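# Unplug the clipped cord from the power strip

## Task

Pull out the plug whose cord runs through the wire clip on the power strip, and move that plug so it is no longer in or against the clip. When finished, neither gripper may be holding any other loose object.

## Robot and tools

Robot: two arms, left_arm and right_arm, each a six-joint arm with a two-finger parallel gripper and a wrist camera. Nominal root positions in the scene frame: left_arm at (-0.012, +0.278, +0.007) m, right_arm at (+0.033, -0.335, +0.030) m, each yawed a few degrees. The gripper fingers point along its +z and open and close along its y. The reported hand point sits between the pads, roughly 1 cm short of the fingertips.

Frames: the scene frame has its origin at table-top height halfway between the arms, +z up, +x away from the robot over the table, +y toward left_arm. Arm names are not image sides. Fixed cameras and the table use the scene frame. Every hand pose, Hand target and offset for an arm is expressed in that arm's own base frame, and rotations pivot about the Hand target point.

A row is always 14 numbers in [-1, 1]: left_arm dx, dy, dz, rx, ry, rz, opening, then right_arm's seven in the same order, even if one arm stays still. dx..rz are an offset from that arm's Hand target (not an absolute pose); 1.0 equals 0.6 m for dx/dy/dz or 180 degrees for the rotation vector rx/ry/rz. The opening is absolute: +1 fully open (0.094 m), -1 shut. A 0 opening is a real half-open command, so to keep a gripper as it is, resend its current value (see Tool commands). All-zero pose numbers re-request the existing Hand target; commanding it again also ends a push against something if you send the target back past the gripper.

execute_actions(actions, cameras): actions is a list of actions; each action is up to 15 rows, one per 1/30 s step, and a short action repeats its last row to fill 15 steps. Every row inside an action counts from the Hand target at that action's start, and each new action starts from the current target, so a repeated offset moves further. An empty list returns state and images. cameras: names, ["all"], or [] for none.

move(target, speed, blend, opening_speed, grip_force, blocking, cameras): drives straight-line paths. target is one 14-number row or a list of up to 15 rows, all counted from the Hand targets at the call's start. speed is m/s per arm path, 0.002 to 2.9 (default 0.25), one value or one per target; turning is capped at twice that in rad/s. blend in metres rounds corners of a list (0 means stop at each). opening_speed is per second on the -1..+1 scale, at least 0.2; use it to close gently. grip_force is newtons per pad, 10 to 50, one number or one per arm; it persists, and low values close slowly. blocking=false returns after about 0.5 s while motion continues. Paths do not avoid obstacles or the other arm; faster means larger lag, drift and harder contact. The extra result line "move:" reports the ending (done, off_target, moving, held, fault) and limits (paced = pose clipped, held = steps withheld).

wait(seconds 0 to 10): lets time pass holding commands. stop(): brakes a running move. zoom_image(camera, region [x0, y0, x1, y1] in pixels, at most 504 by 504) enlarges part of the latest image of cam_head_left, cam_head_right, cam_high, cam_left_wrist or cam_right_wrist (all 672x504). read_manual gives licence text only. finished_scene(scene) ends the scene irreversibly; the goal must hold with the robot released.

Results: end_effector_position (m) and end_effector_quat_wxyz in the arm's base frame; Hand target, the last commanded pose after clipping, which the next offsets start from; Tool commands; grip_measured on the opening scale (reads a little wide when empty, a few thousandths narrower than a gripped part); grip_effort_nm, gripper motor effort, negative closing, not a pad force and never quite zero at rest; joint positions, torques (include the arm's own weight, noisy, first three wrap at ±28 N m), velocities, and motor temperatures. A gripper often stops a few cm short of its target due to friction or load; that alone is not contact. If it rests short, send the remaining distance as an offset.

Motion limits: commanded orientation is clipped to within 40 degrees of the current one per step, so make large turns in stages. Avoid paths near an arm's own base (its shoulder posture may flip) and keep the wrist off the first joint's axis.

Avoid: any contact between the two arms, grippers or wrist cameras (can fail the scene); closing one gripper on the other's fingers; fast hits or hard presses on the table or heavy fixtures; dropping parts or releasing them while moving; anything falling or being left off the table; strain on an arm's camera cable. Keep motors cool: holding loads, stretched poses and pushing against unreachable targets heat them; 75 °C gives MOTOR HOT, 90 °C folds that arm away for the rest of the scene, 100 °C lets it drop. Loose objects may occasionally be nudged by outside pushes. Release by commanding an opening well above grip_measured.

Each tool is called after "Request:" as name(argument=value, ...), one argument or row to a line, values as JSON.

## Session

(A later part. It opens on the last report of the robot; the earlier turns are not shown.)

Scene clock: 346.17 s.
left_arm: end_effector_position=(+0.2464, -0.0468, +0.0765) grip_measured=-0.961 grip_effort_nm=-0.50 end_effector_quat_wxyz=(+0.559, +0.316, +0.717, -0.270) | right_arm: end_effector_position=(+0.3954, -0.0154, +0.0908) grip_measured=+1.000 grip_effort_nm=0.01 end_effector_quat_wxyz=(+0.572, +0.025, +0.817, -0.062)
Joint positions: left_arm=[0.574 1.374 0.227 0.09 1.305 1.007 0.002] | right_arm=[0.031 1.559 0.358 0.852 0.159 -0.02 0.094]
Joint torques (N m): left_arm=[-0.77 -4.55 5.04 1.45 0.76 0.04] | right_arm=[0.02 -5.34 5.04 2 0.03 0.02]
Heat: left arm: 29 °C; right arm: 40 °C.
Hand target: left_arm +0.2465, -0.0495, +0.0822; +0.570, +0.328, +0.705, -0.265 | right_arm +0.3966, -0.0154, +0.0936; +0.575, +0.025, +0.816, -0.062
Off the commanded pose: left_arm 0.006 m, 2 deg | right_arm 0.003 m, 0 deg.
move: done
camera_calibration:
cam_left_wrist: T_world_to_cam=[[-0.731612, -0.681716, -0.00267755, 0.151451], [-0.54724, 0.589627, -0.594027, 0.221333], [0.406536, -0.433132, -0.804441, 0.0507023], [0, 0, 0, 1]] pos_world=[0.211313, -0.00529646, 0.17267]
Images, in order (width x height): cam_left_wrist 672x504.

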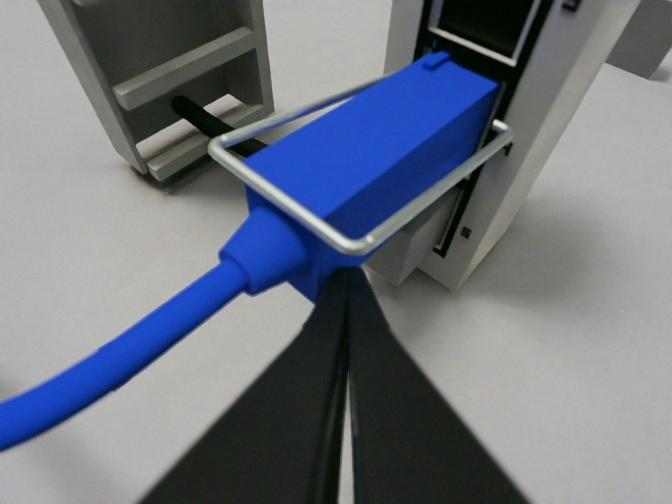

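Request:
move(
  target=[
    [-0.0145,0.001,0.0,0,0,0,-0.97,0,0,0,0,0,0,1],
    [-0.002,-0.0145,0.0,0,0,0,-0.97,0,0,0,0,0,0,1],
    [0.0,-0.018,0.06,0,0,0,-0.97,0,0,0,0,0,0,1],
  ],
  speed=0.08,
  cameras=["cam_left_wrist"],
)

Request:
zoom_image(
  camera="cam_left_wrist",
  region=[200, 100, 450, 350],
)

Scene clock: 357.93 s.
left_arm: end_effector_position=(+0.2386, -0.0600, +0.0934) grip_measured=-0.961 grip_effort_nm=-0.50 end_effector_quat_wxyz=(+0.540, +0.294, +0.739, -0.276) | right_arm: end_effector_position=(+0.3954, -0.0154, +0.0908) grip_measured=+1.000 grip_effort_nm=0.01 end_effector_quat_wxyz=(+0.572, +0.025, +0.817, -0.062)
Joint positions: left_arm=[0.512 1.119 0.198 -0.007 1.233 0.805 0.002] | right_arm=[0.031 1.559 0.358 0.852 0.159 -0.02 0.094]
Joint torques (N m): left_arm=[-0.65 -3.66 10.41 1.65 1.11 0.16] | right_arm=[0.05 -5.33 5 1.97 0.05 0.03]
Heat: left arm: 28 °C; right arm: 40 °C.
Hand target: left_arm +0.2466, -0.0603, +0.1182; +0.570, +0.328, +0.705, -0.266 | right_arm +0.3966, -0.0154, +0.0936; +0.575, +0.025, +0.816, -0.062
Off the commanded pose: left_arm 0.026 m, 7 deg | right_arm 0.003 m, 0 deg.
move: off_target (left_arm)
camera_calibration:
cam_left_wrist: T_world_to_cam=[[-0.710833, -0.701342, 0.0532602, 0.125452], [-0.602739, 0.568364, -0.560061, 0.243616], [0.362523, -0.430211, -0.826738, 0.0744807], [0, 0, 0, 1]] pos_world=[0.209011, -0.0184351, 0.191334]
Images, in order (width x height): cam_left_wrist 672x504.

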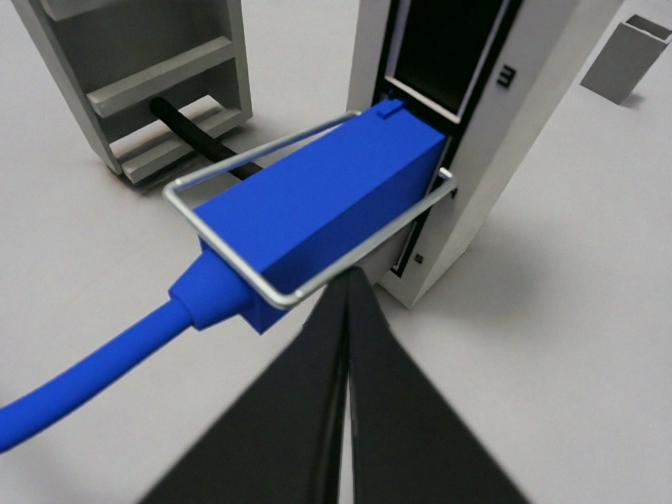

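Scaled by 2.016 from the camera's 672x504 image, which has a finer 960x720 frame.

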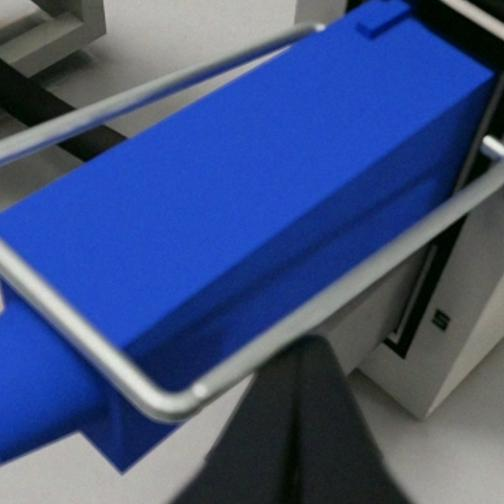

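Request:
move(
  target=[
    [-0.012,0.0095,-0.058,0,0,0,-0.97,0,0,0,0,0,0,1],
    [0.0065,0.010,-0.058,0,0,0,-0.97,0,0,0,0,0,0,1],
  ],
  speed=0.08,
  cameras=["cam_left_wrist"],
)

Request:
zoom_image(
  camera="cam_left_wrist",
  region=[200, 100, 450, 350],
)

Scene clock: 365.80 s.
left_arm: end_effector_position=(+0.2475, -0.0533, +0.0782) grip_measured=-0.961 grip_effort_nm=-0.50 end_effector_quat_wxyz=(+0.558, +0.314, +0.718, -0.271) | right_arm: end_effector_position=(+0.3954, -0.0154, +0.0908) grip_measured=+1.000 grip_effort_nm=0.01 end_effector_quat_wxyz=(+0.572, +0.025, +0.817, -0.062)
Joint positions: left_arm=[0.535 1.342 0.19 0.208 1.284 0.883 0.002] | right_arm=[0.031 1.559 0.358 0.852 0.159 -0.02 0.094]
Joint torques (N m): left_arm=[-0.76 -2.44 5.89 1.81 0.71 0.04] | right_arm=[0.06 -5.2 5 1.98 0.04 0.02]
Heat: left arm: 29 °C; right arm: 40 °C.
Hand target: left_arm +0.2504, -0.0544, +0.0833; +0.570, +0.328, +0.705, -0.266 | right_arm +0.3966, -0.0154, +0.0936; +0.575, +0.025, +0.816, -0.062
Off the commanded pose: left_arm 0.006 m, 3 deg | right_arm 0.003 m, 0 deg.
move: off_target (left_arm)
camera_calibration:
cam_left_wrist: T_world_to_cam=[[-0.730958, -0.682416, 0.00287269, 0.147156], [-0.550538, 0.587202, -0.593381, 0.22733], [0.403246, -0.435318, -0.804917, 0.0495743], [0, 0, 0, 1]] pos_world=[0.212729, -0.0114865, 0.174374]
Images, in order (width x height): cam_left_wrist 672x504.

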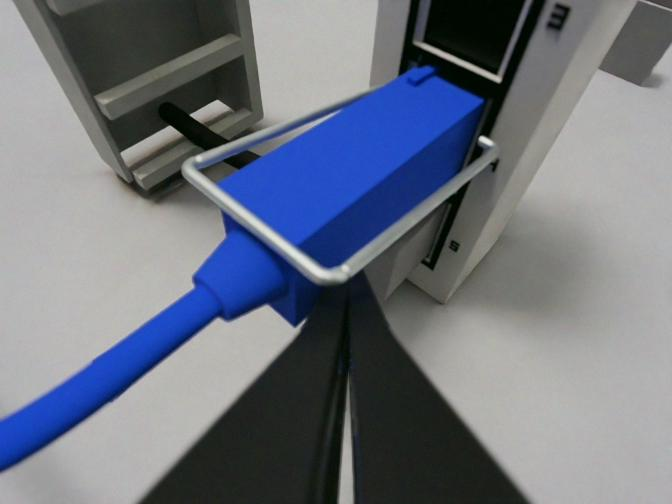

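Scaled by 2.016 from the camera's 672x504 image, which has a finer 960x720 frame.

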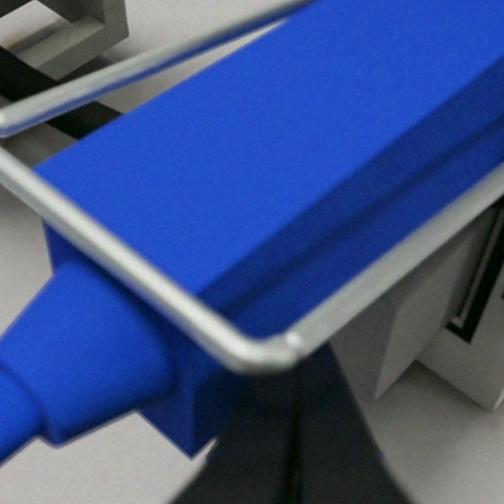

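Request:
move(
  target=[
    [0.005,-0.004,0.03,0,0,0,-0.97,0,0,0,0,0,0,1],
    [0.007,-0.006,0.085,0,0,0,-0.97,0,0,0,0,0,0,1],
  ],
  speed=0.08,
  cameras=["cam_left_wrist","cam_head_right"],
)

Request:
zoom_image(
  camera="cam_left_wrist",
  region=[200, 100, 450, 350],
)

Scene clock: 372.73 s.
left_arm: end_effector_position=(+0.2523, -0.0561, +0.1206) grip_measured=-0.961 grip_effort_nm=-0.50 end_effector_quat_wxyz=(+0.558, +0.311, +0.722, -0.266) | right_arm: end_effector_position=(+0.3954, -0.0154, +0.0908) grip_measured=+1.000 grip_effort_nm=0.01 end_effector_quat_wxyz=(+0.572, +0.025, +0.817, -0.062)
Joint positions: left_arm=[0.499 1.09 0.275 -0.026 1.248 0.776 0.002] | right_arm=[0.031 1.559 0.358 0.852 0.159 -0.02 0.094]
Joint torques (N m): left_arm=[-0.57 -2.96 9.62 1.41 0.83 0.09] | right_arm=[-0.1 -5.23 5.07 1.99 0.05 0.01]
Heat: left arm: 29 °C; right arm: 41 °C.
Hand target: left_arm +0.2547, -0.0579, +0.1345; +0.570, +0.328, +0.705, -0.265 | right_arm +0.3966, -0.0154, +0.0936; +0.575, +0.025, +0.816, -0.062
Off the commanded pose: left_arm 0.014 m, 3 deg | right_arm 0.003 m, 0 deg.
move: off_target (left_arm)
camera_calibration:
cam_left_wrist: T_world_to_cam=[[-0.722758, -0.691101, 0.000729047, 0.146368], [-0.559638, 0.584653, -0.587355, 0.258161], [0.405496, -0.424923, -0.809329, 0.0810286], [0, 0, 0, 1]] pos_world=[0.217408, -0.0153484, 0.217104]
Images, in order (width x height): cam_head_right 672x504, cam_left_wrist 672x504.

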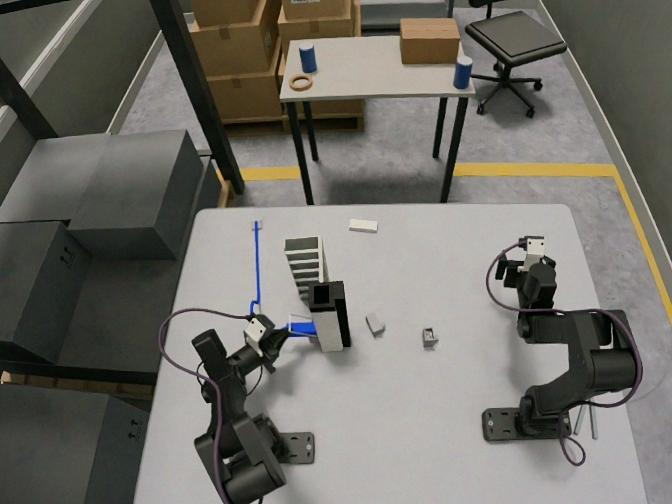

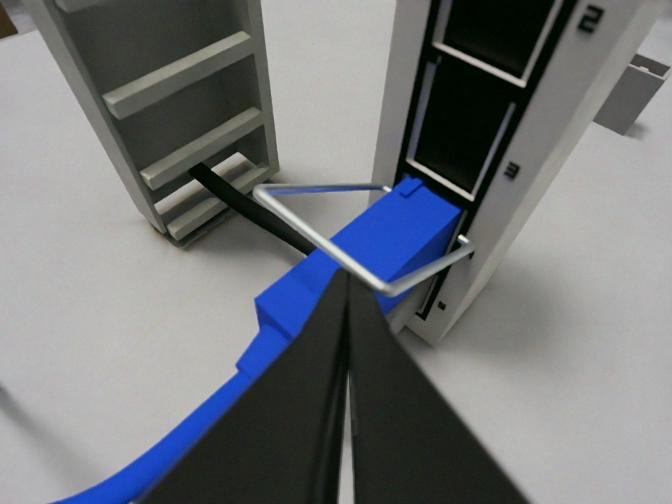

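Scaled by 2.016 from the camera's 672x504 image, which has a finer 960x720 frame.

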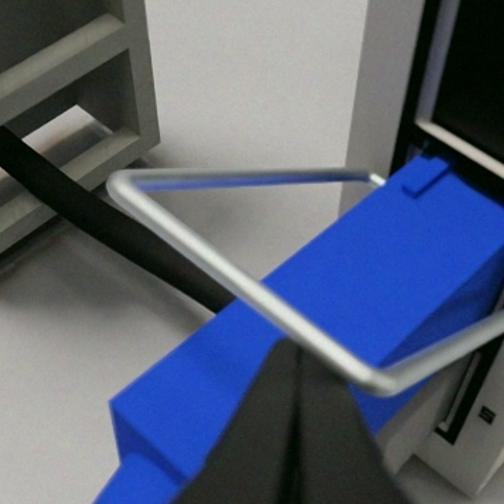

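Request:
move(
  target=[
    [0.0,-0.02,0.045,0,0,0,-0.97,0,0,0,0,0,0,1],
    [0.0,-0.055,0.065,0,0,0,-0.97,0,0,0,0,0,0,1],
  ],
  speed=0.08,
  blend=[0.005,0],
  cameras=["cam_left_wrist","cam_head_right"],
)

Request:
zoom_image(
  camera="cam_head_right",
  region=[200, 270, 360, 390],
)

Scene clock: 382.50 s.
left_arm: end_effector_position=(+0.2534, -0.0889, +0.1644) grip_measured=-0.961 grip_effort_nm=-0.50 end_effector_quat_wxyz=(+0.560, +0.316, +0.717, -0.271) | right_arm: end_effector_position=(+0.3954, -0.0154, +0.0908) grip_measured=+1.000 grip_effort_nm=0.01 end_effector_quat_wxyz=(+0.572, +0.025, +0.817, -0.062)
Joint positions: left_arm=[0.305 0.85 0.306 0.005 1.114 0.456 0.002] | right_arm=[0.031 1.559 0.358 0.852 0.159 -0.02 0.094]
Joint torques (N m): left_arm=[-0.75 -1.74 9.11 1.98 0.41 -0.01] | right_arm=[0.01 -5.29 5.04 2 0.05 0.01]
Heat: left arm: 31 °C; right arm: 41 °C.
Hand target: left_arm +0.2547, -0.0910, +0.1734; +0.570, +0.328, +0.705, -0.265 | right_arm +0.3966, -0.0154, +0.0936; +0.575, +0.025, +0.816, -0.062
Off the commanded pose: left_arm 0.009 m, 2 deg | right_arm 0.003 m, 0 deg.
move: done
camera_calibration:
cam_left_wrist: T_world_to_cam=[[-0.733036, -0.680189, -0.000861078, 0.128237], [-0.545995, 0.58917, -0.595624, 0.302077], [0.405644, -0.436144, -0.803263, 0.100126], [0, 0, 0, 1]] pos_world=[0.218319, -0.0470798, 0.260462]
Images, in order (width x height): cam_head_right 672x504, cam_left_wrist 672x504.

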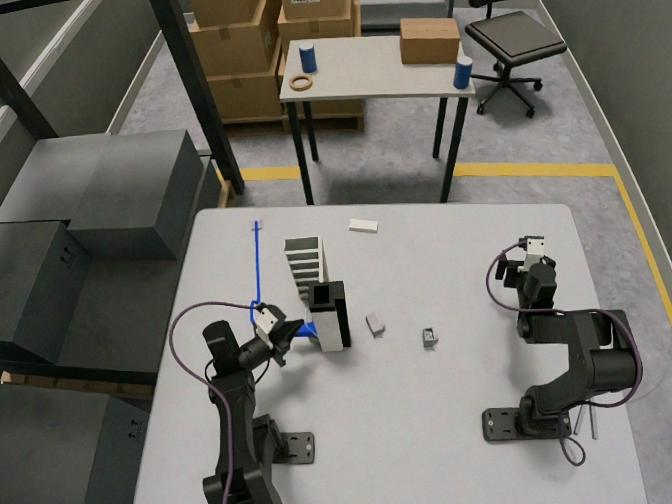

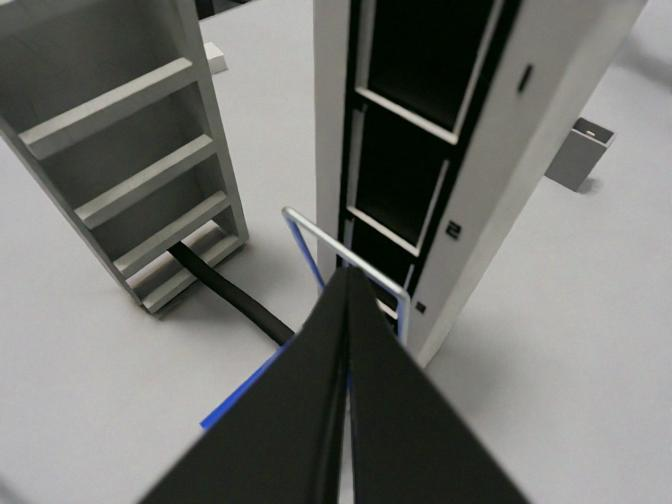

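Scaled by 3.150 from the camera's 672x504 image, which has a finer 960x720 frame.

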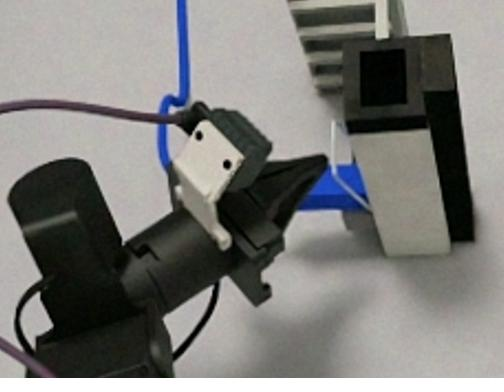

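Request:
move(
  target=[
    [-0.0328,0.085,0.0277,0,0,0,-0.97,0,0,0,0,0,0,1],
    [-0.0078,0.2017,0.061,-0.2625,0.6472,0.529,-0.97,0,0,0,0,0,0,1],
    [0.0088,0.1183,-0.014,-0.2625,0.6472,0.529,0.2,0,0,0,0,0,0,1],
  ],
  speed=[0.15,0.4,0.15],
  cameras=["cam_left_wrist","cam_head_right","cam_head_left"],
)

Request:
zoom_image(
  camera="cam_head_right",
  region=[200, 270, 360, 390],
)

Scene clock: 463.70 s.
left_arm: end_effector_position=(+0.2595, -0.0168, +0.1653) grip_measured=+0.198 grip_effort_nm=0.06 end_effector_quat_wxyz=(+0.143, +0.714, -0.667, +0.156) | right_arm: end_effector_position=(+0.3954, -0.0154, +0.0908) grip_measured=+1.000 grip_effort_nm=0.01 end_effector_quat_wxyz=(+0.572, +0.025, +0.817, -0.062)
Joint positions: left_arm=[0.219 1.546 1.373 -1.462 0.421 -1.406 0.056] | right_arm=[0.031 1.559 0.358 0.852 0.159 -0.02 0.094]
Joint torques (N m): left_arm=[-0.55 -6.15 6.63 0.39 0.39 -0.08] | right_arm=[0.05 -5.31 5.04 1.97 0.05 0]
Motor temperatures (°C): left_arm=[23 25 31 29 26 22 23] | right_arm=[24 26 30 41 24 22 20]
Heat: left arm: 31 °C; right arm: 41 °C.
Hand target: left_arm +0.2599, -0.0199, +0.1649; +0.147, +0.714, -0.666, +0.159 | right_arm +0.3966, -0.0154, +0.0936; +0.575, +0.025, +0.816, -0.062
Off the commanded pose: left_arm 0.003 m, 1 deg | right_arm 0.003 m, 0 deg.
move: done
camera_calibration:
cam_left_wrist: T_world_to_cam=[[0.999382, 0.0255878, -0.0241139, -0.252148], [0.0327285, -0.4264, 0.903942, -0.151692], [0.0128477, -0.904173, -0.426974, 0.161607], [0, 0, 0, 1]] pos_world=[0.25488, 0.0878909, 0.200043]
Images, in order (width x height): cam_head_left 672x504, cam_head_right 672x504, cam_left_wrist 672x504.

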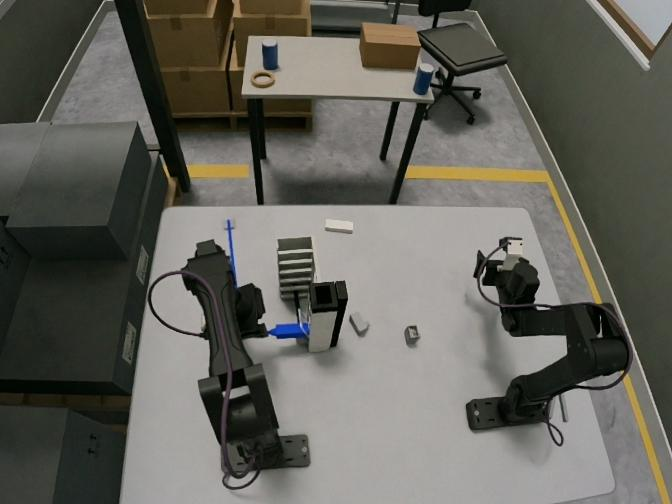

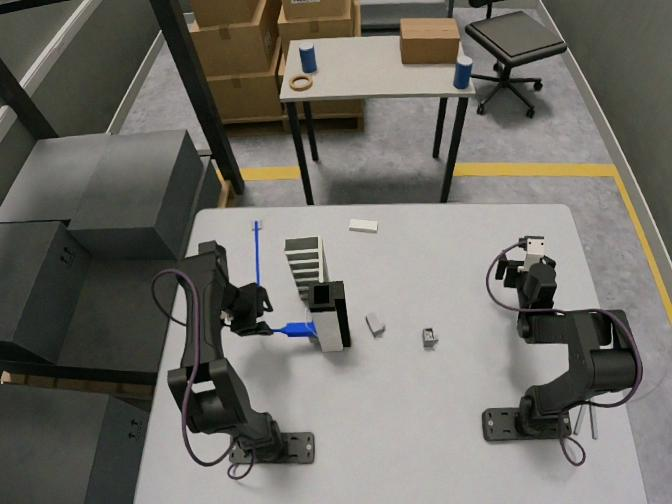

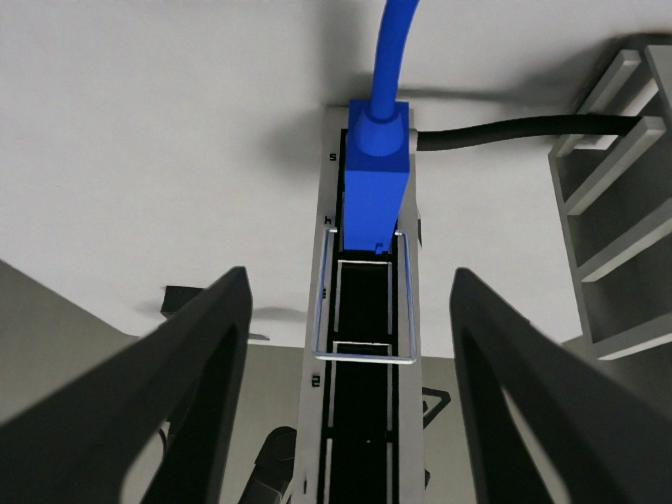

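Scaled by 3.150 from the camera's 672x504 image, which has a finer 960x720 frame.

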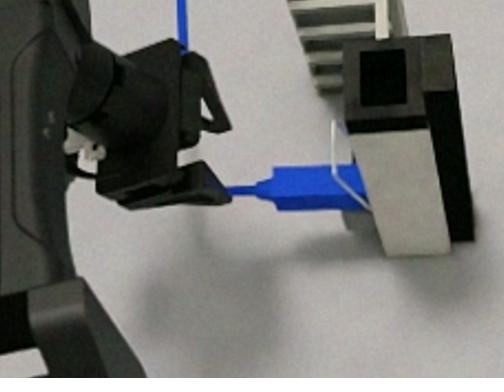

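Request:
move(
  target=[
    [0.019,-0.02,-0.04,0,0,0,0.2,0,0,0,0,0,0,1],
    [0.0195,-0.075,-0.142,0,0,0,0.2,0,0,0,0,0,0,1],
  ],
  speed=0.12,
  blend=[0.01,0],
  cameras=["cam_left_wrist","cam_head_right"],
)

Request:
zoom_image(
  camera="cam_head_right",
  region=[200, 270, 360, 390],
)

Scene clock: 484.73 s.
left_arm: end_effector_position=(+0.2726, -0.0620, +0.0810) grip_measured=+0.198 grip_effort_nm=0.06 end_effector_quat_wxyz=(+0.142, +0.714, -0.668, +0.158) | right_arm: end_effector_position=(+0.3954, -0.0154, +0.0908) grip_measured=+1.000 grip_effort_nm=0.01 end_effector_quat_wxyz=(+0.572, +0.025, +0.817, -0.062)
Joint positions: left_arm=[0.044 1.578 1.068 -1.04 0.428 -1.598 0.056] | right_arm=[0.031 1.559 0.358 0.852 0.159 -0.02 0.094]
Joint torques (N m): left_arm=[-0.61 -6.28 6.58 0.53 0.36 -0.08] | right_arm=[0.02 -5.34 5.09 1.98 0.03 0.02]
Heat: left arm: 29 °C; right arm: 41 °C.
Hand target: left_arm +0.2717, -0.0649, +0.0798; +0.147, +0.714, -0.666, +0.159 | right_arm +0.3966, -0.0154, +0.0936; +0.575, +0.025, +0.816, -0.062
Off the commanded pose: left_arm 0.003 m, 1 deg | right_arm 0.003 m, 0 deg.
move: done
camera_calibration:
cam_left_wrist: T_world_to_cam=[[0.999494, 0.025726, -0.018687, -0.26647], [0.0278369, -0.423937, 0.905264, -0.0938013], [0.0153667, -0.905326, -0.424438, 0.0836277], [0, 0, 0, 1]] pos_world=[0.267662, 0.0427997, 0.11543]
Images, in order (width x height): cam_head_right 672x504, cam_left_wrist 672x504.

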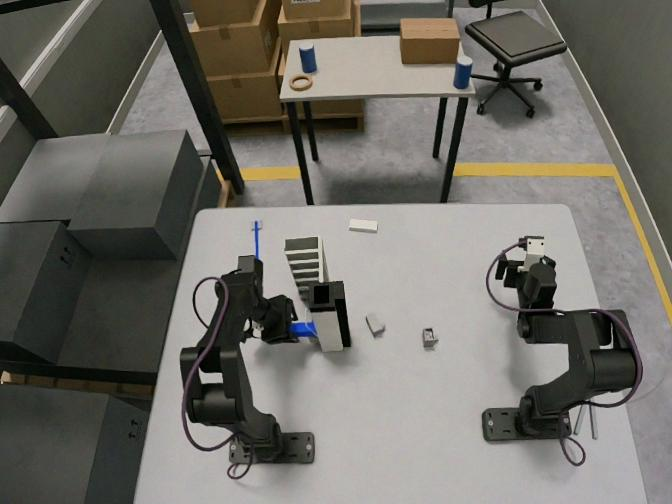

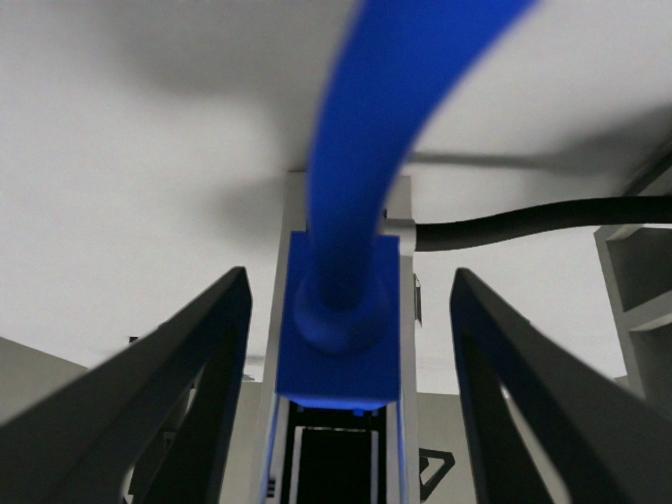

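Scaled by 3.150 from the camera's 672x504 image, which has a finer 960x720 frame.

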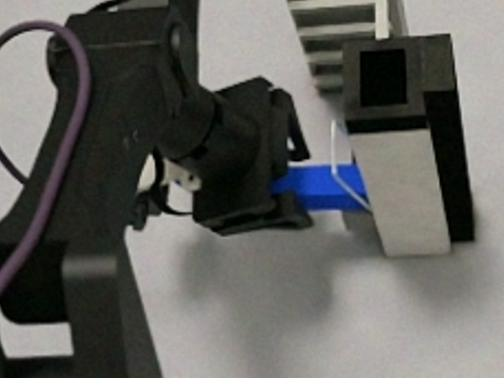

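Request:
move(
  target=[
    [-0.002,0,0,0,0,0,-0.7,0,0,0,0,0,0,1],
    [0.02,0.17,0.01,0,0,0,-0.7,0,0,0,0,0,0,1],
  ],
  speed=0.1,
  opening_speed=0.8,
  cameras=["cam_left_wrist","cam_head_right","cam_high"],
)

Request:
zoom_image(
  camera="cam_head_right",
  region=[200, 270, 360, 390],
)

Scene clock: 500.97 s.
left_arm: end_effector_position=(+0.2783, +0.0348, +0.0794) grip_measured=-0.472 grip_effort_nm=-1.05 end_effector_quat_wxyz=(+0.151, +0.715, -0.665, +0.153) | right_arm: end_effector_position=(+0.3954, -0.0154, +0.0908) grip_measured=+1.000 grip_effort_nm=0.01 end_effector_quat_wxyz=(+0.572, +0.025, +0.817, -0.062)
Joint positions: left_arm=[0.378 1.737 1.23 -1.214 0.408 -1.233 0.025] | right_arm=[0.031 1.559 0.358 0.852 0.159 -0.02 0.094]
Joint torques (N m): left_arm=[0.32 -7.34 9.57 -0.02 0.33 0.04] | right_arm=[0.02 -5.31 5.07 1.98 0.07 0.01]
Heat: left arm: 30 °C; right arm: 41 °C.
Hand target: left_arm +0.2836, +0.0370, +0.0857; +0.147, +0.714, -0.666, +0.159 | right_arm +0.3966, -0.0154, +0.0936; +0.575, +0.025, +0.816, -0.062
Off the commanded pose: left_arm 0.009 m, 1 deg | right_arm 0.003 m, 0 deg.
move: done
camera_calibration:
cam_left_wrist: T_world_to_cam=[[0.998892, 0.0265349, -0.0388595, -0.273025], [0.0464053, -0.418763, 0.906909, -0.0569198], [0.00779183, -0.907708, -0.41953, 0.172312], [0, 0, 0, 1]] pos_world=[0.274021, 0.139818, 0.113302]
Images, in order (width x height): cam_head_right 672x504, cam_high 672x504, cam_left_wrist 672x504.

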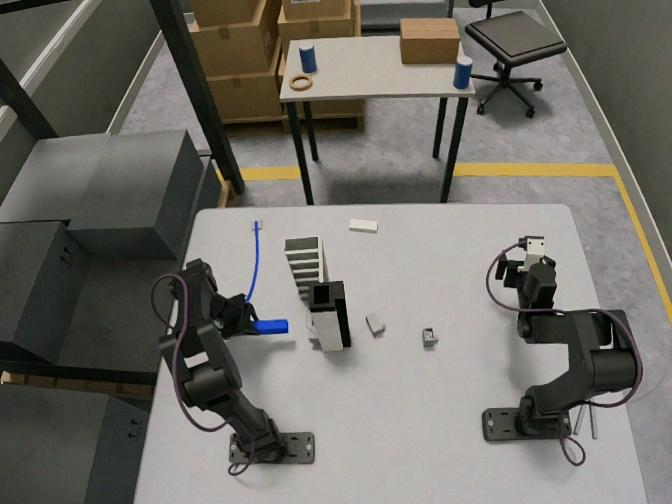

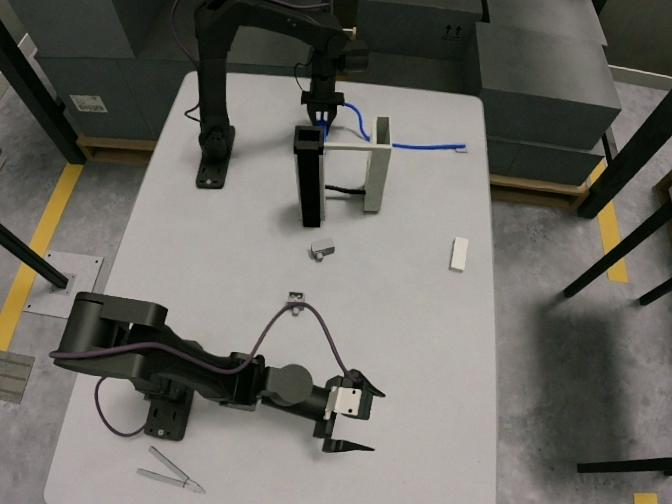

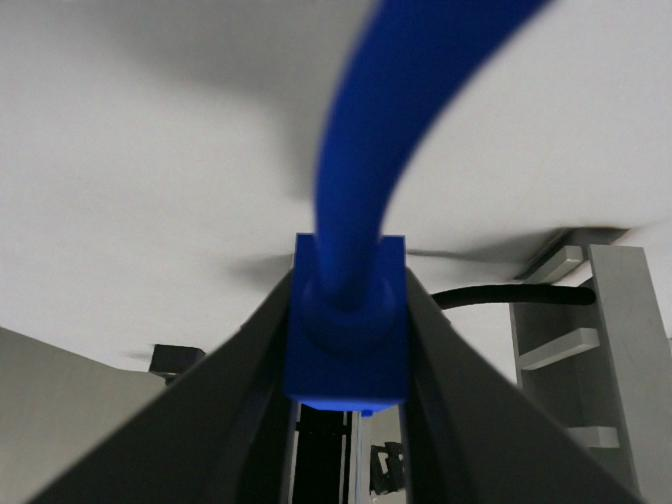

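Scaled by 3.150 from the camera's 672x504 image, which has a finer 960x720 frame.

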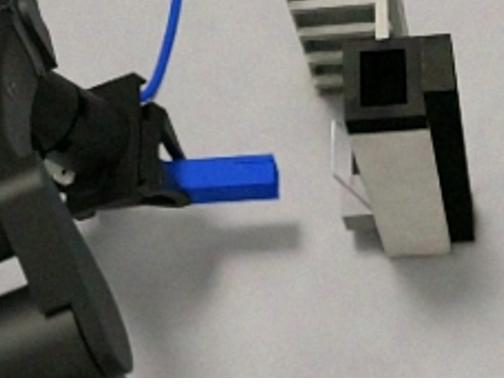

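Request:
move(
  target=[0,0.03,-0.098,0.0556,0.0039,0,-0.7,0,0,0,0,0,0,1],
  speed=0.12,
  cameras=["cam_head_left","cam_head_right"],
)

Request:
zoom_image(
  camera="cam_head_right",
  region=[200, 270, 360, 390],
)

Scene clock: 522.10 s.
left_arm: end_effector_position=(+0.2819, +0.0563, +0.0284) grip_measured=-0.472 grip_effort_nm=-1.06 end_effector_quat_wxyz=(+0.090, +0.725, -0.676, +0.096) | right_arm: end_effector_position=(+0.3954, -0.0154, +0.0908) grip_measured=+1.000 grip_effort_nm=0.01 end_effector_quat_wxyz=(+0.572, +0.025, +0.817, -0.062)
Joint positions: left_arm=[0.352 1.774 1.106 -0.978 0.254 -1.28 0.025] | right_arm=[0.031 1.559 0.358 0.852 0.159 -0.02 0.094]
Joint torques (N m): left_arm=[-0.76 -7.68 6.28 0.39 0.16 -0.07] | right_arm=[0.03 -5.29 5.07 2 0.05 0.03]
Heat: left arm: 32 °C; right arm: 41 °C.
Hand target: left_arm +0.2835, +0.0550, +0.0269; +0.088, +0.725, -0.676, +0.095 | right_arm +0.3966, -0.0154, +0.0936; +0.575, +0.025, +0.816, -0.062
Off the commanded pose: left_arm 0.003 m, 0 deg | right_arm 0.003 m, 0 deg.
move: done
Images, in order (width x height): cam_head_left 672x504, cam_head_right 672x504.

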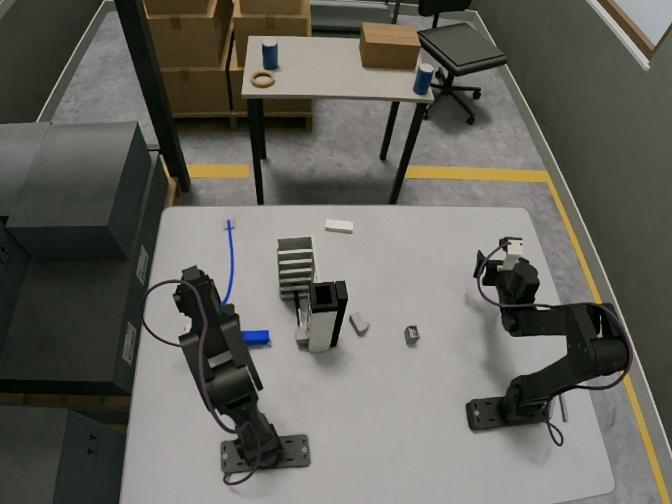

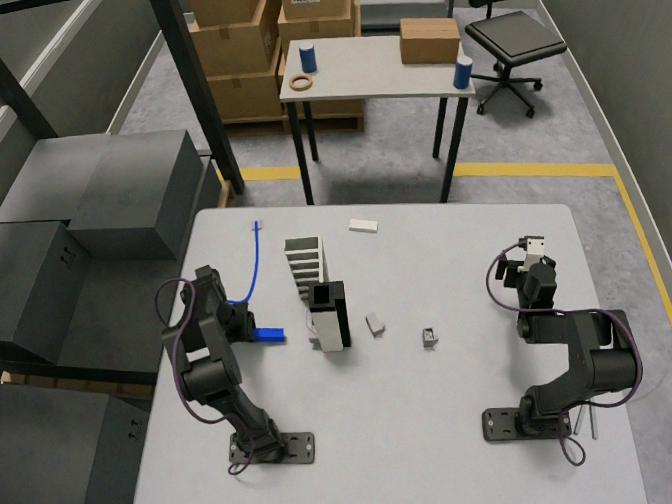

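Scaled by 3.150 from the camera's 672x504 image, which has a finer 960x720 frame.

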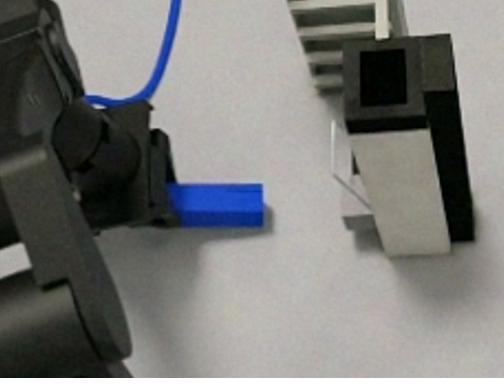

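Request:
move(
  target=[0,0,-0.022,0,0,0,-0.7,0,0,0,0,0,0,1],
  speed=0.05,
  cameras=["cam_head_right"],
)

Request:
zoom_image(
  camera="cam_head_right",
  region=[220, 300, 320, 360],
)

Scene clock: 527.80 s.
left_arm: end_effector_position=(+0.2818, +0.0559, +0.0226) grip_measured=-0.472 grip_effort_nm=-1.06 end_effector_quat_wxyz=(+0.090, +0.725, -0.676, +0.098) | right_arm: end_effector_position=(+0.3954, -0.0154, +0.0908) grip_measured=+1.000 grip_effort_nm=0.01 end_effector_quat_wxyz=(+0.572, +0.025, +0.817, -0.062)
Joint positions: left_arm=[0.352 1.781 1.089 -0.952 0.256 -1.281 0.025] | right_arm=[0.031 1.559 0.358 0.852 0.159 -0.02 0.094]
Joint torques (N m): left_arm=[-0.76 -6.48 5.05 0.73 0.12 -0.07] | right_arm=[-0.01 -5.33 5.12 1.97 0.03 0.01]
Heat: left arm: 31 °C; right arm: 41 °C.
Hand target: left_arm +0.2836, +0.0550, +0.0137; +0.088, +0.725, -0.677, +0.095 | right_arm +0.3966, -0.0154, +0.0936; +0.575, +0.025, +0.816, -0.062
Off the commanded pose: left_arm 0.009 m, 0 deg | right_arm 0.003 m, 0 deg.
move: done
Images, in order (width x height): cam_head_right 672x504.

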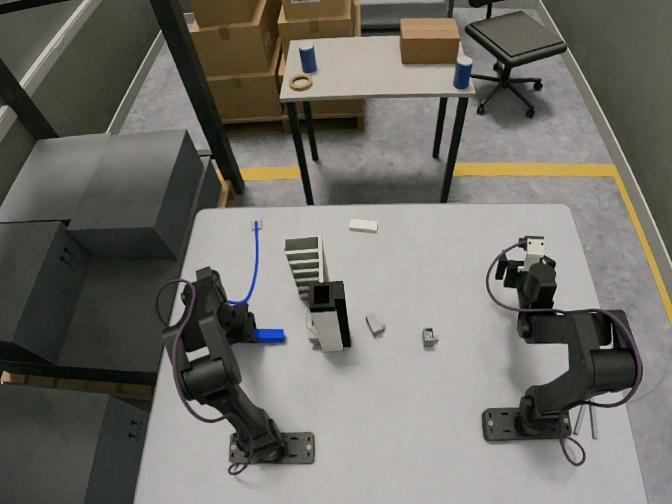

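Scaled by 5.040 from the camera's 672x504 image, which has a finer 960x720 frame.

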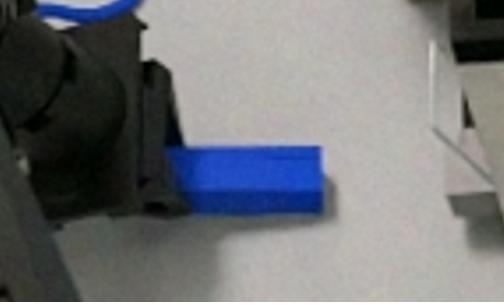

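Request:
move(
  target=[
    [0,0,-0.008,0,0,0,-0.7,0,0,0,0,0,0,1],
    [0,0,-0.002,0,0,0,0.2,0,0,0,0,0,0,1],
  ],
  speed=0.05,
  opening_speed=0.6,
  cameras=["cam_left_wrist","cam_head_right"],
)

Scene clock: 536.47 s.
left_arm: end_effector_position=(+0.2839, +0.0566, +0.0150) grip_measured=+0.198 grip_effort_nm=0.06 end_effector_quat_wxyz=(+0.087, +0.725, -0.676, +0.099) | right_arm: end_effector_position=(+0.3954, -0.0154, +0.0908) grip_measured=+1.000 grip_effort_nm=0.01 end_effector_quat_wxyz=(+0.572, +0.025, +0.817, -0.062)
Joint positions: left_arm=[0.352 1.797 1.075 -0.917 0.256 -1.281 0.056] | right_arm=[0.031 1.559 0.358 0.852 0.159 -0.02 0.094]
Joint torques (N m): left_arm=[-0.77 -7.57 6 0.39 0.11 -0.06] | right_arm=[0.08 -5.24 5.08 1.98 0.04 0.01]
Heat: left arm: 30 °C; right arm: 42 °C.
Hand target: left_arm +0.2836, +0.0550, +0.0125; +0.088, +0.725, -0.677, +0.096 | right_arm +0.3966, -0.0154, +0.0936; +0.575, +0.025, +0.816, -0.062
Off the commanded pose: left_arm 0.003 m, 0 deg | right_arm 0.003 m, 0 deg.
move: done
camera_calibration:
cam_left_wrist: T_world_to_cam=[[0.999095, 0.0334085, -0.026331, -0.282253], [0.040624, -0.565802, 0.82354, 0.0215482], [0.0126151, -0.823864, -0.566647, 0.161178], [0, 0, 0, 1]] pos_world=[0.279089, 0.15441, 0.0661529]
Images, in order (width x height): cam_head_right 672x504, cam_left_wrist 672x504.

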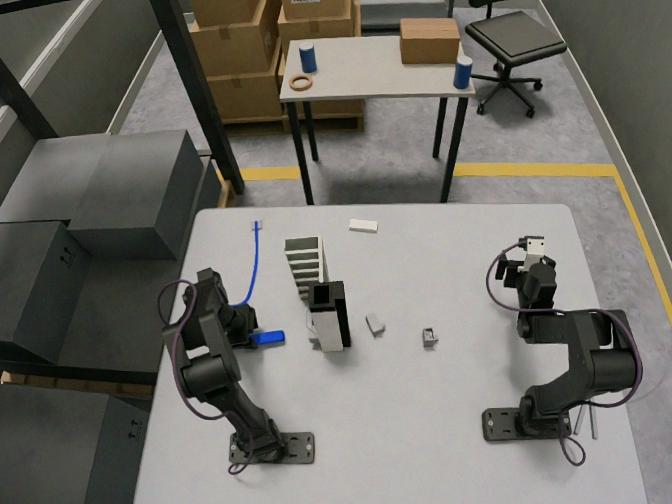

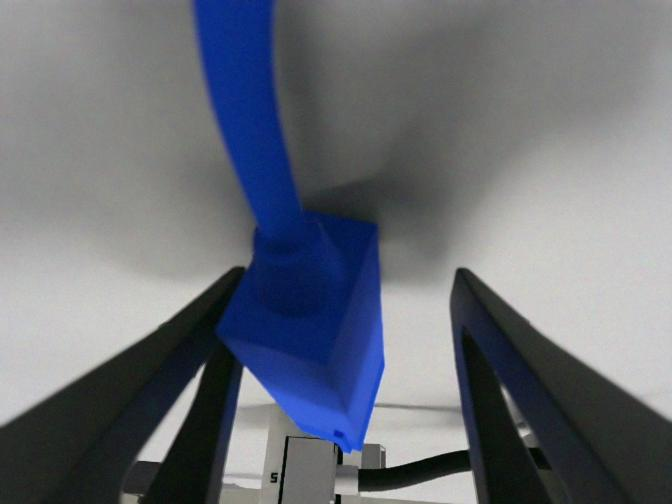

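Request:
move(
  target=[
    [-0.002,0,0.003,0,0,0,0.7,0,0,0,0,0,0,1],
    [-0.002,0.03,0.2,0,0,0,0.7,0,0,0,0,0,0,1],
  ],
  speed=0.1,
  opening_speed=0.6,
  cameras=["cam_left_wrist","cam_head_right","cam_head_left"],
)

Request:
zoom_image(
  camera="cam_head_right",
  region=[200, 270, 360, 390],
)

Scene clock: 543.60 s.
left_arm: end_effector_position=(+0.2808, +0.0681, +0.1198) grip_measured=+0.698 grip_effort_nm=0.07 end_effector_quat_wxyz=(+0.107, +0.724, -0.675, +0.091) | right_arm: end_effector_position=(+0.3954, -0.0154, +0.0908) grip_measured=+1.000 grip_effort_nm=0.01 end_effector_quat_wxyz=(+0.572, +0.025, +0.817, -0.062)
Joint positions: left_arm=[0.393 1.737 1.432 -1.387 0.255 -1.234 0.08] | right_arm=[0.031 1.559 0.358 0.852 0.159 -0.02 0.094]
Joint torques (N m): left_arm=[0.7 -10.22 9.24 0.05 0.07 0.05] | right_arm=[-0.03 -5.34 5.15 1.99 0.04 -0.01]
Heat: left arm: 30 °C; right arm: 42 °C.
Hand target: left_arm +0.2824, +0.0731, +0.1326; +0.088, +0.725, -0.676, +0.095 | right_arm +0.3966, -0.0154, +0.0936; +0.575, +0.025, +0.816, -0.062
Off the commanded pose: left_arm 0.014 m, 2 deg | right_arm 0.003 m, 0 deg.
move: off_target (left_arm)
camera_calibration:
cam_left_wrist: T_world_to_cam=[[0.997489, 0.0281159, -0.065004, -0.271453], [0.069729, -0.550632, 0.831831, -0.0682459], [-0.0124057, -0.834274, -0.55121, 0.235928], [0, 0, 0, 1]] pos_world=[0.278457, 0.166882, 0.169169]
Images, in order (width x height): cam_head_left 672x504, cam_head_right 672x504, cam_left_wrist 672x504.

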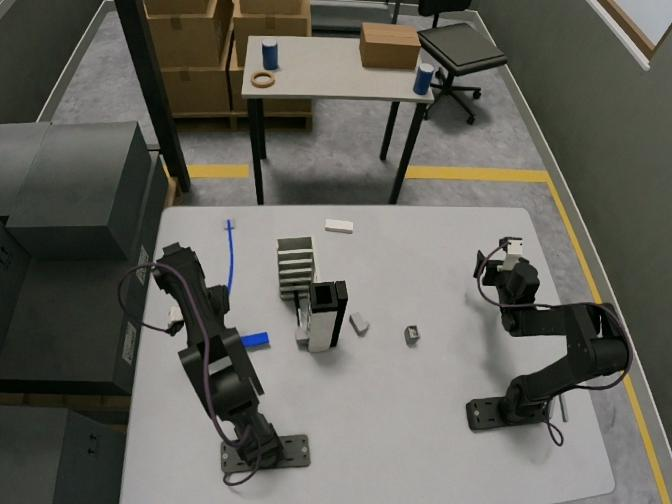

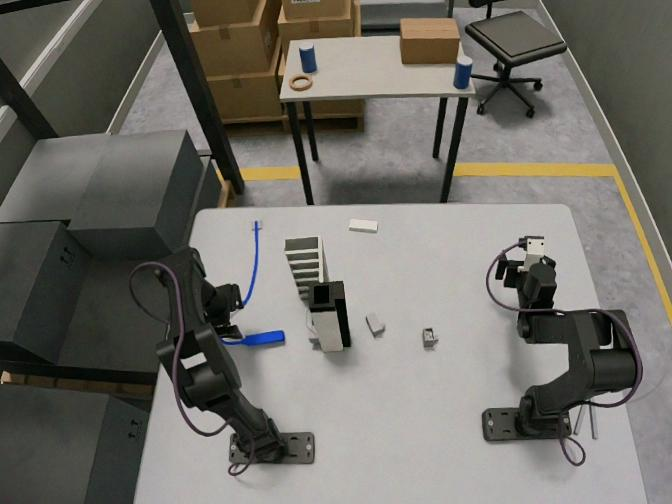

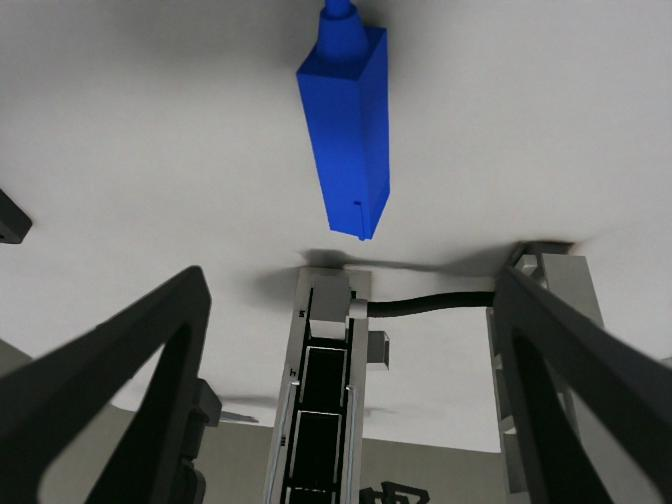

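Scaled by 3.150 from the camera's 672x504 image, which has a finer 960x720 frame.

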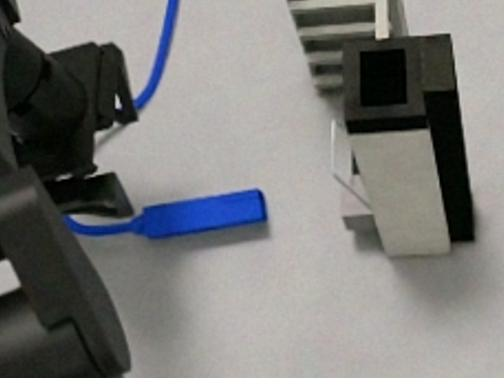

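Request:
finished_scene(
  scene=2,
)

The scene is finished: the task was done.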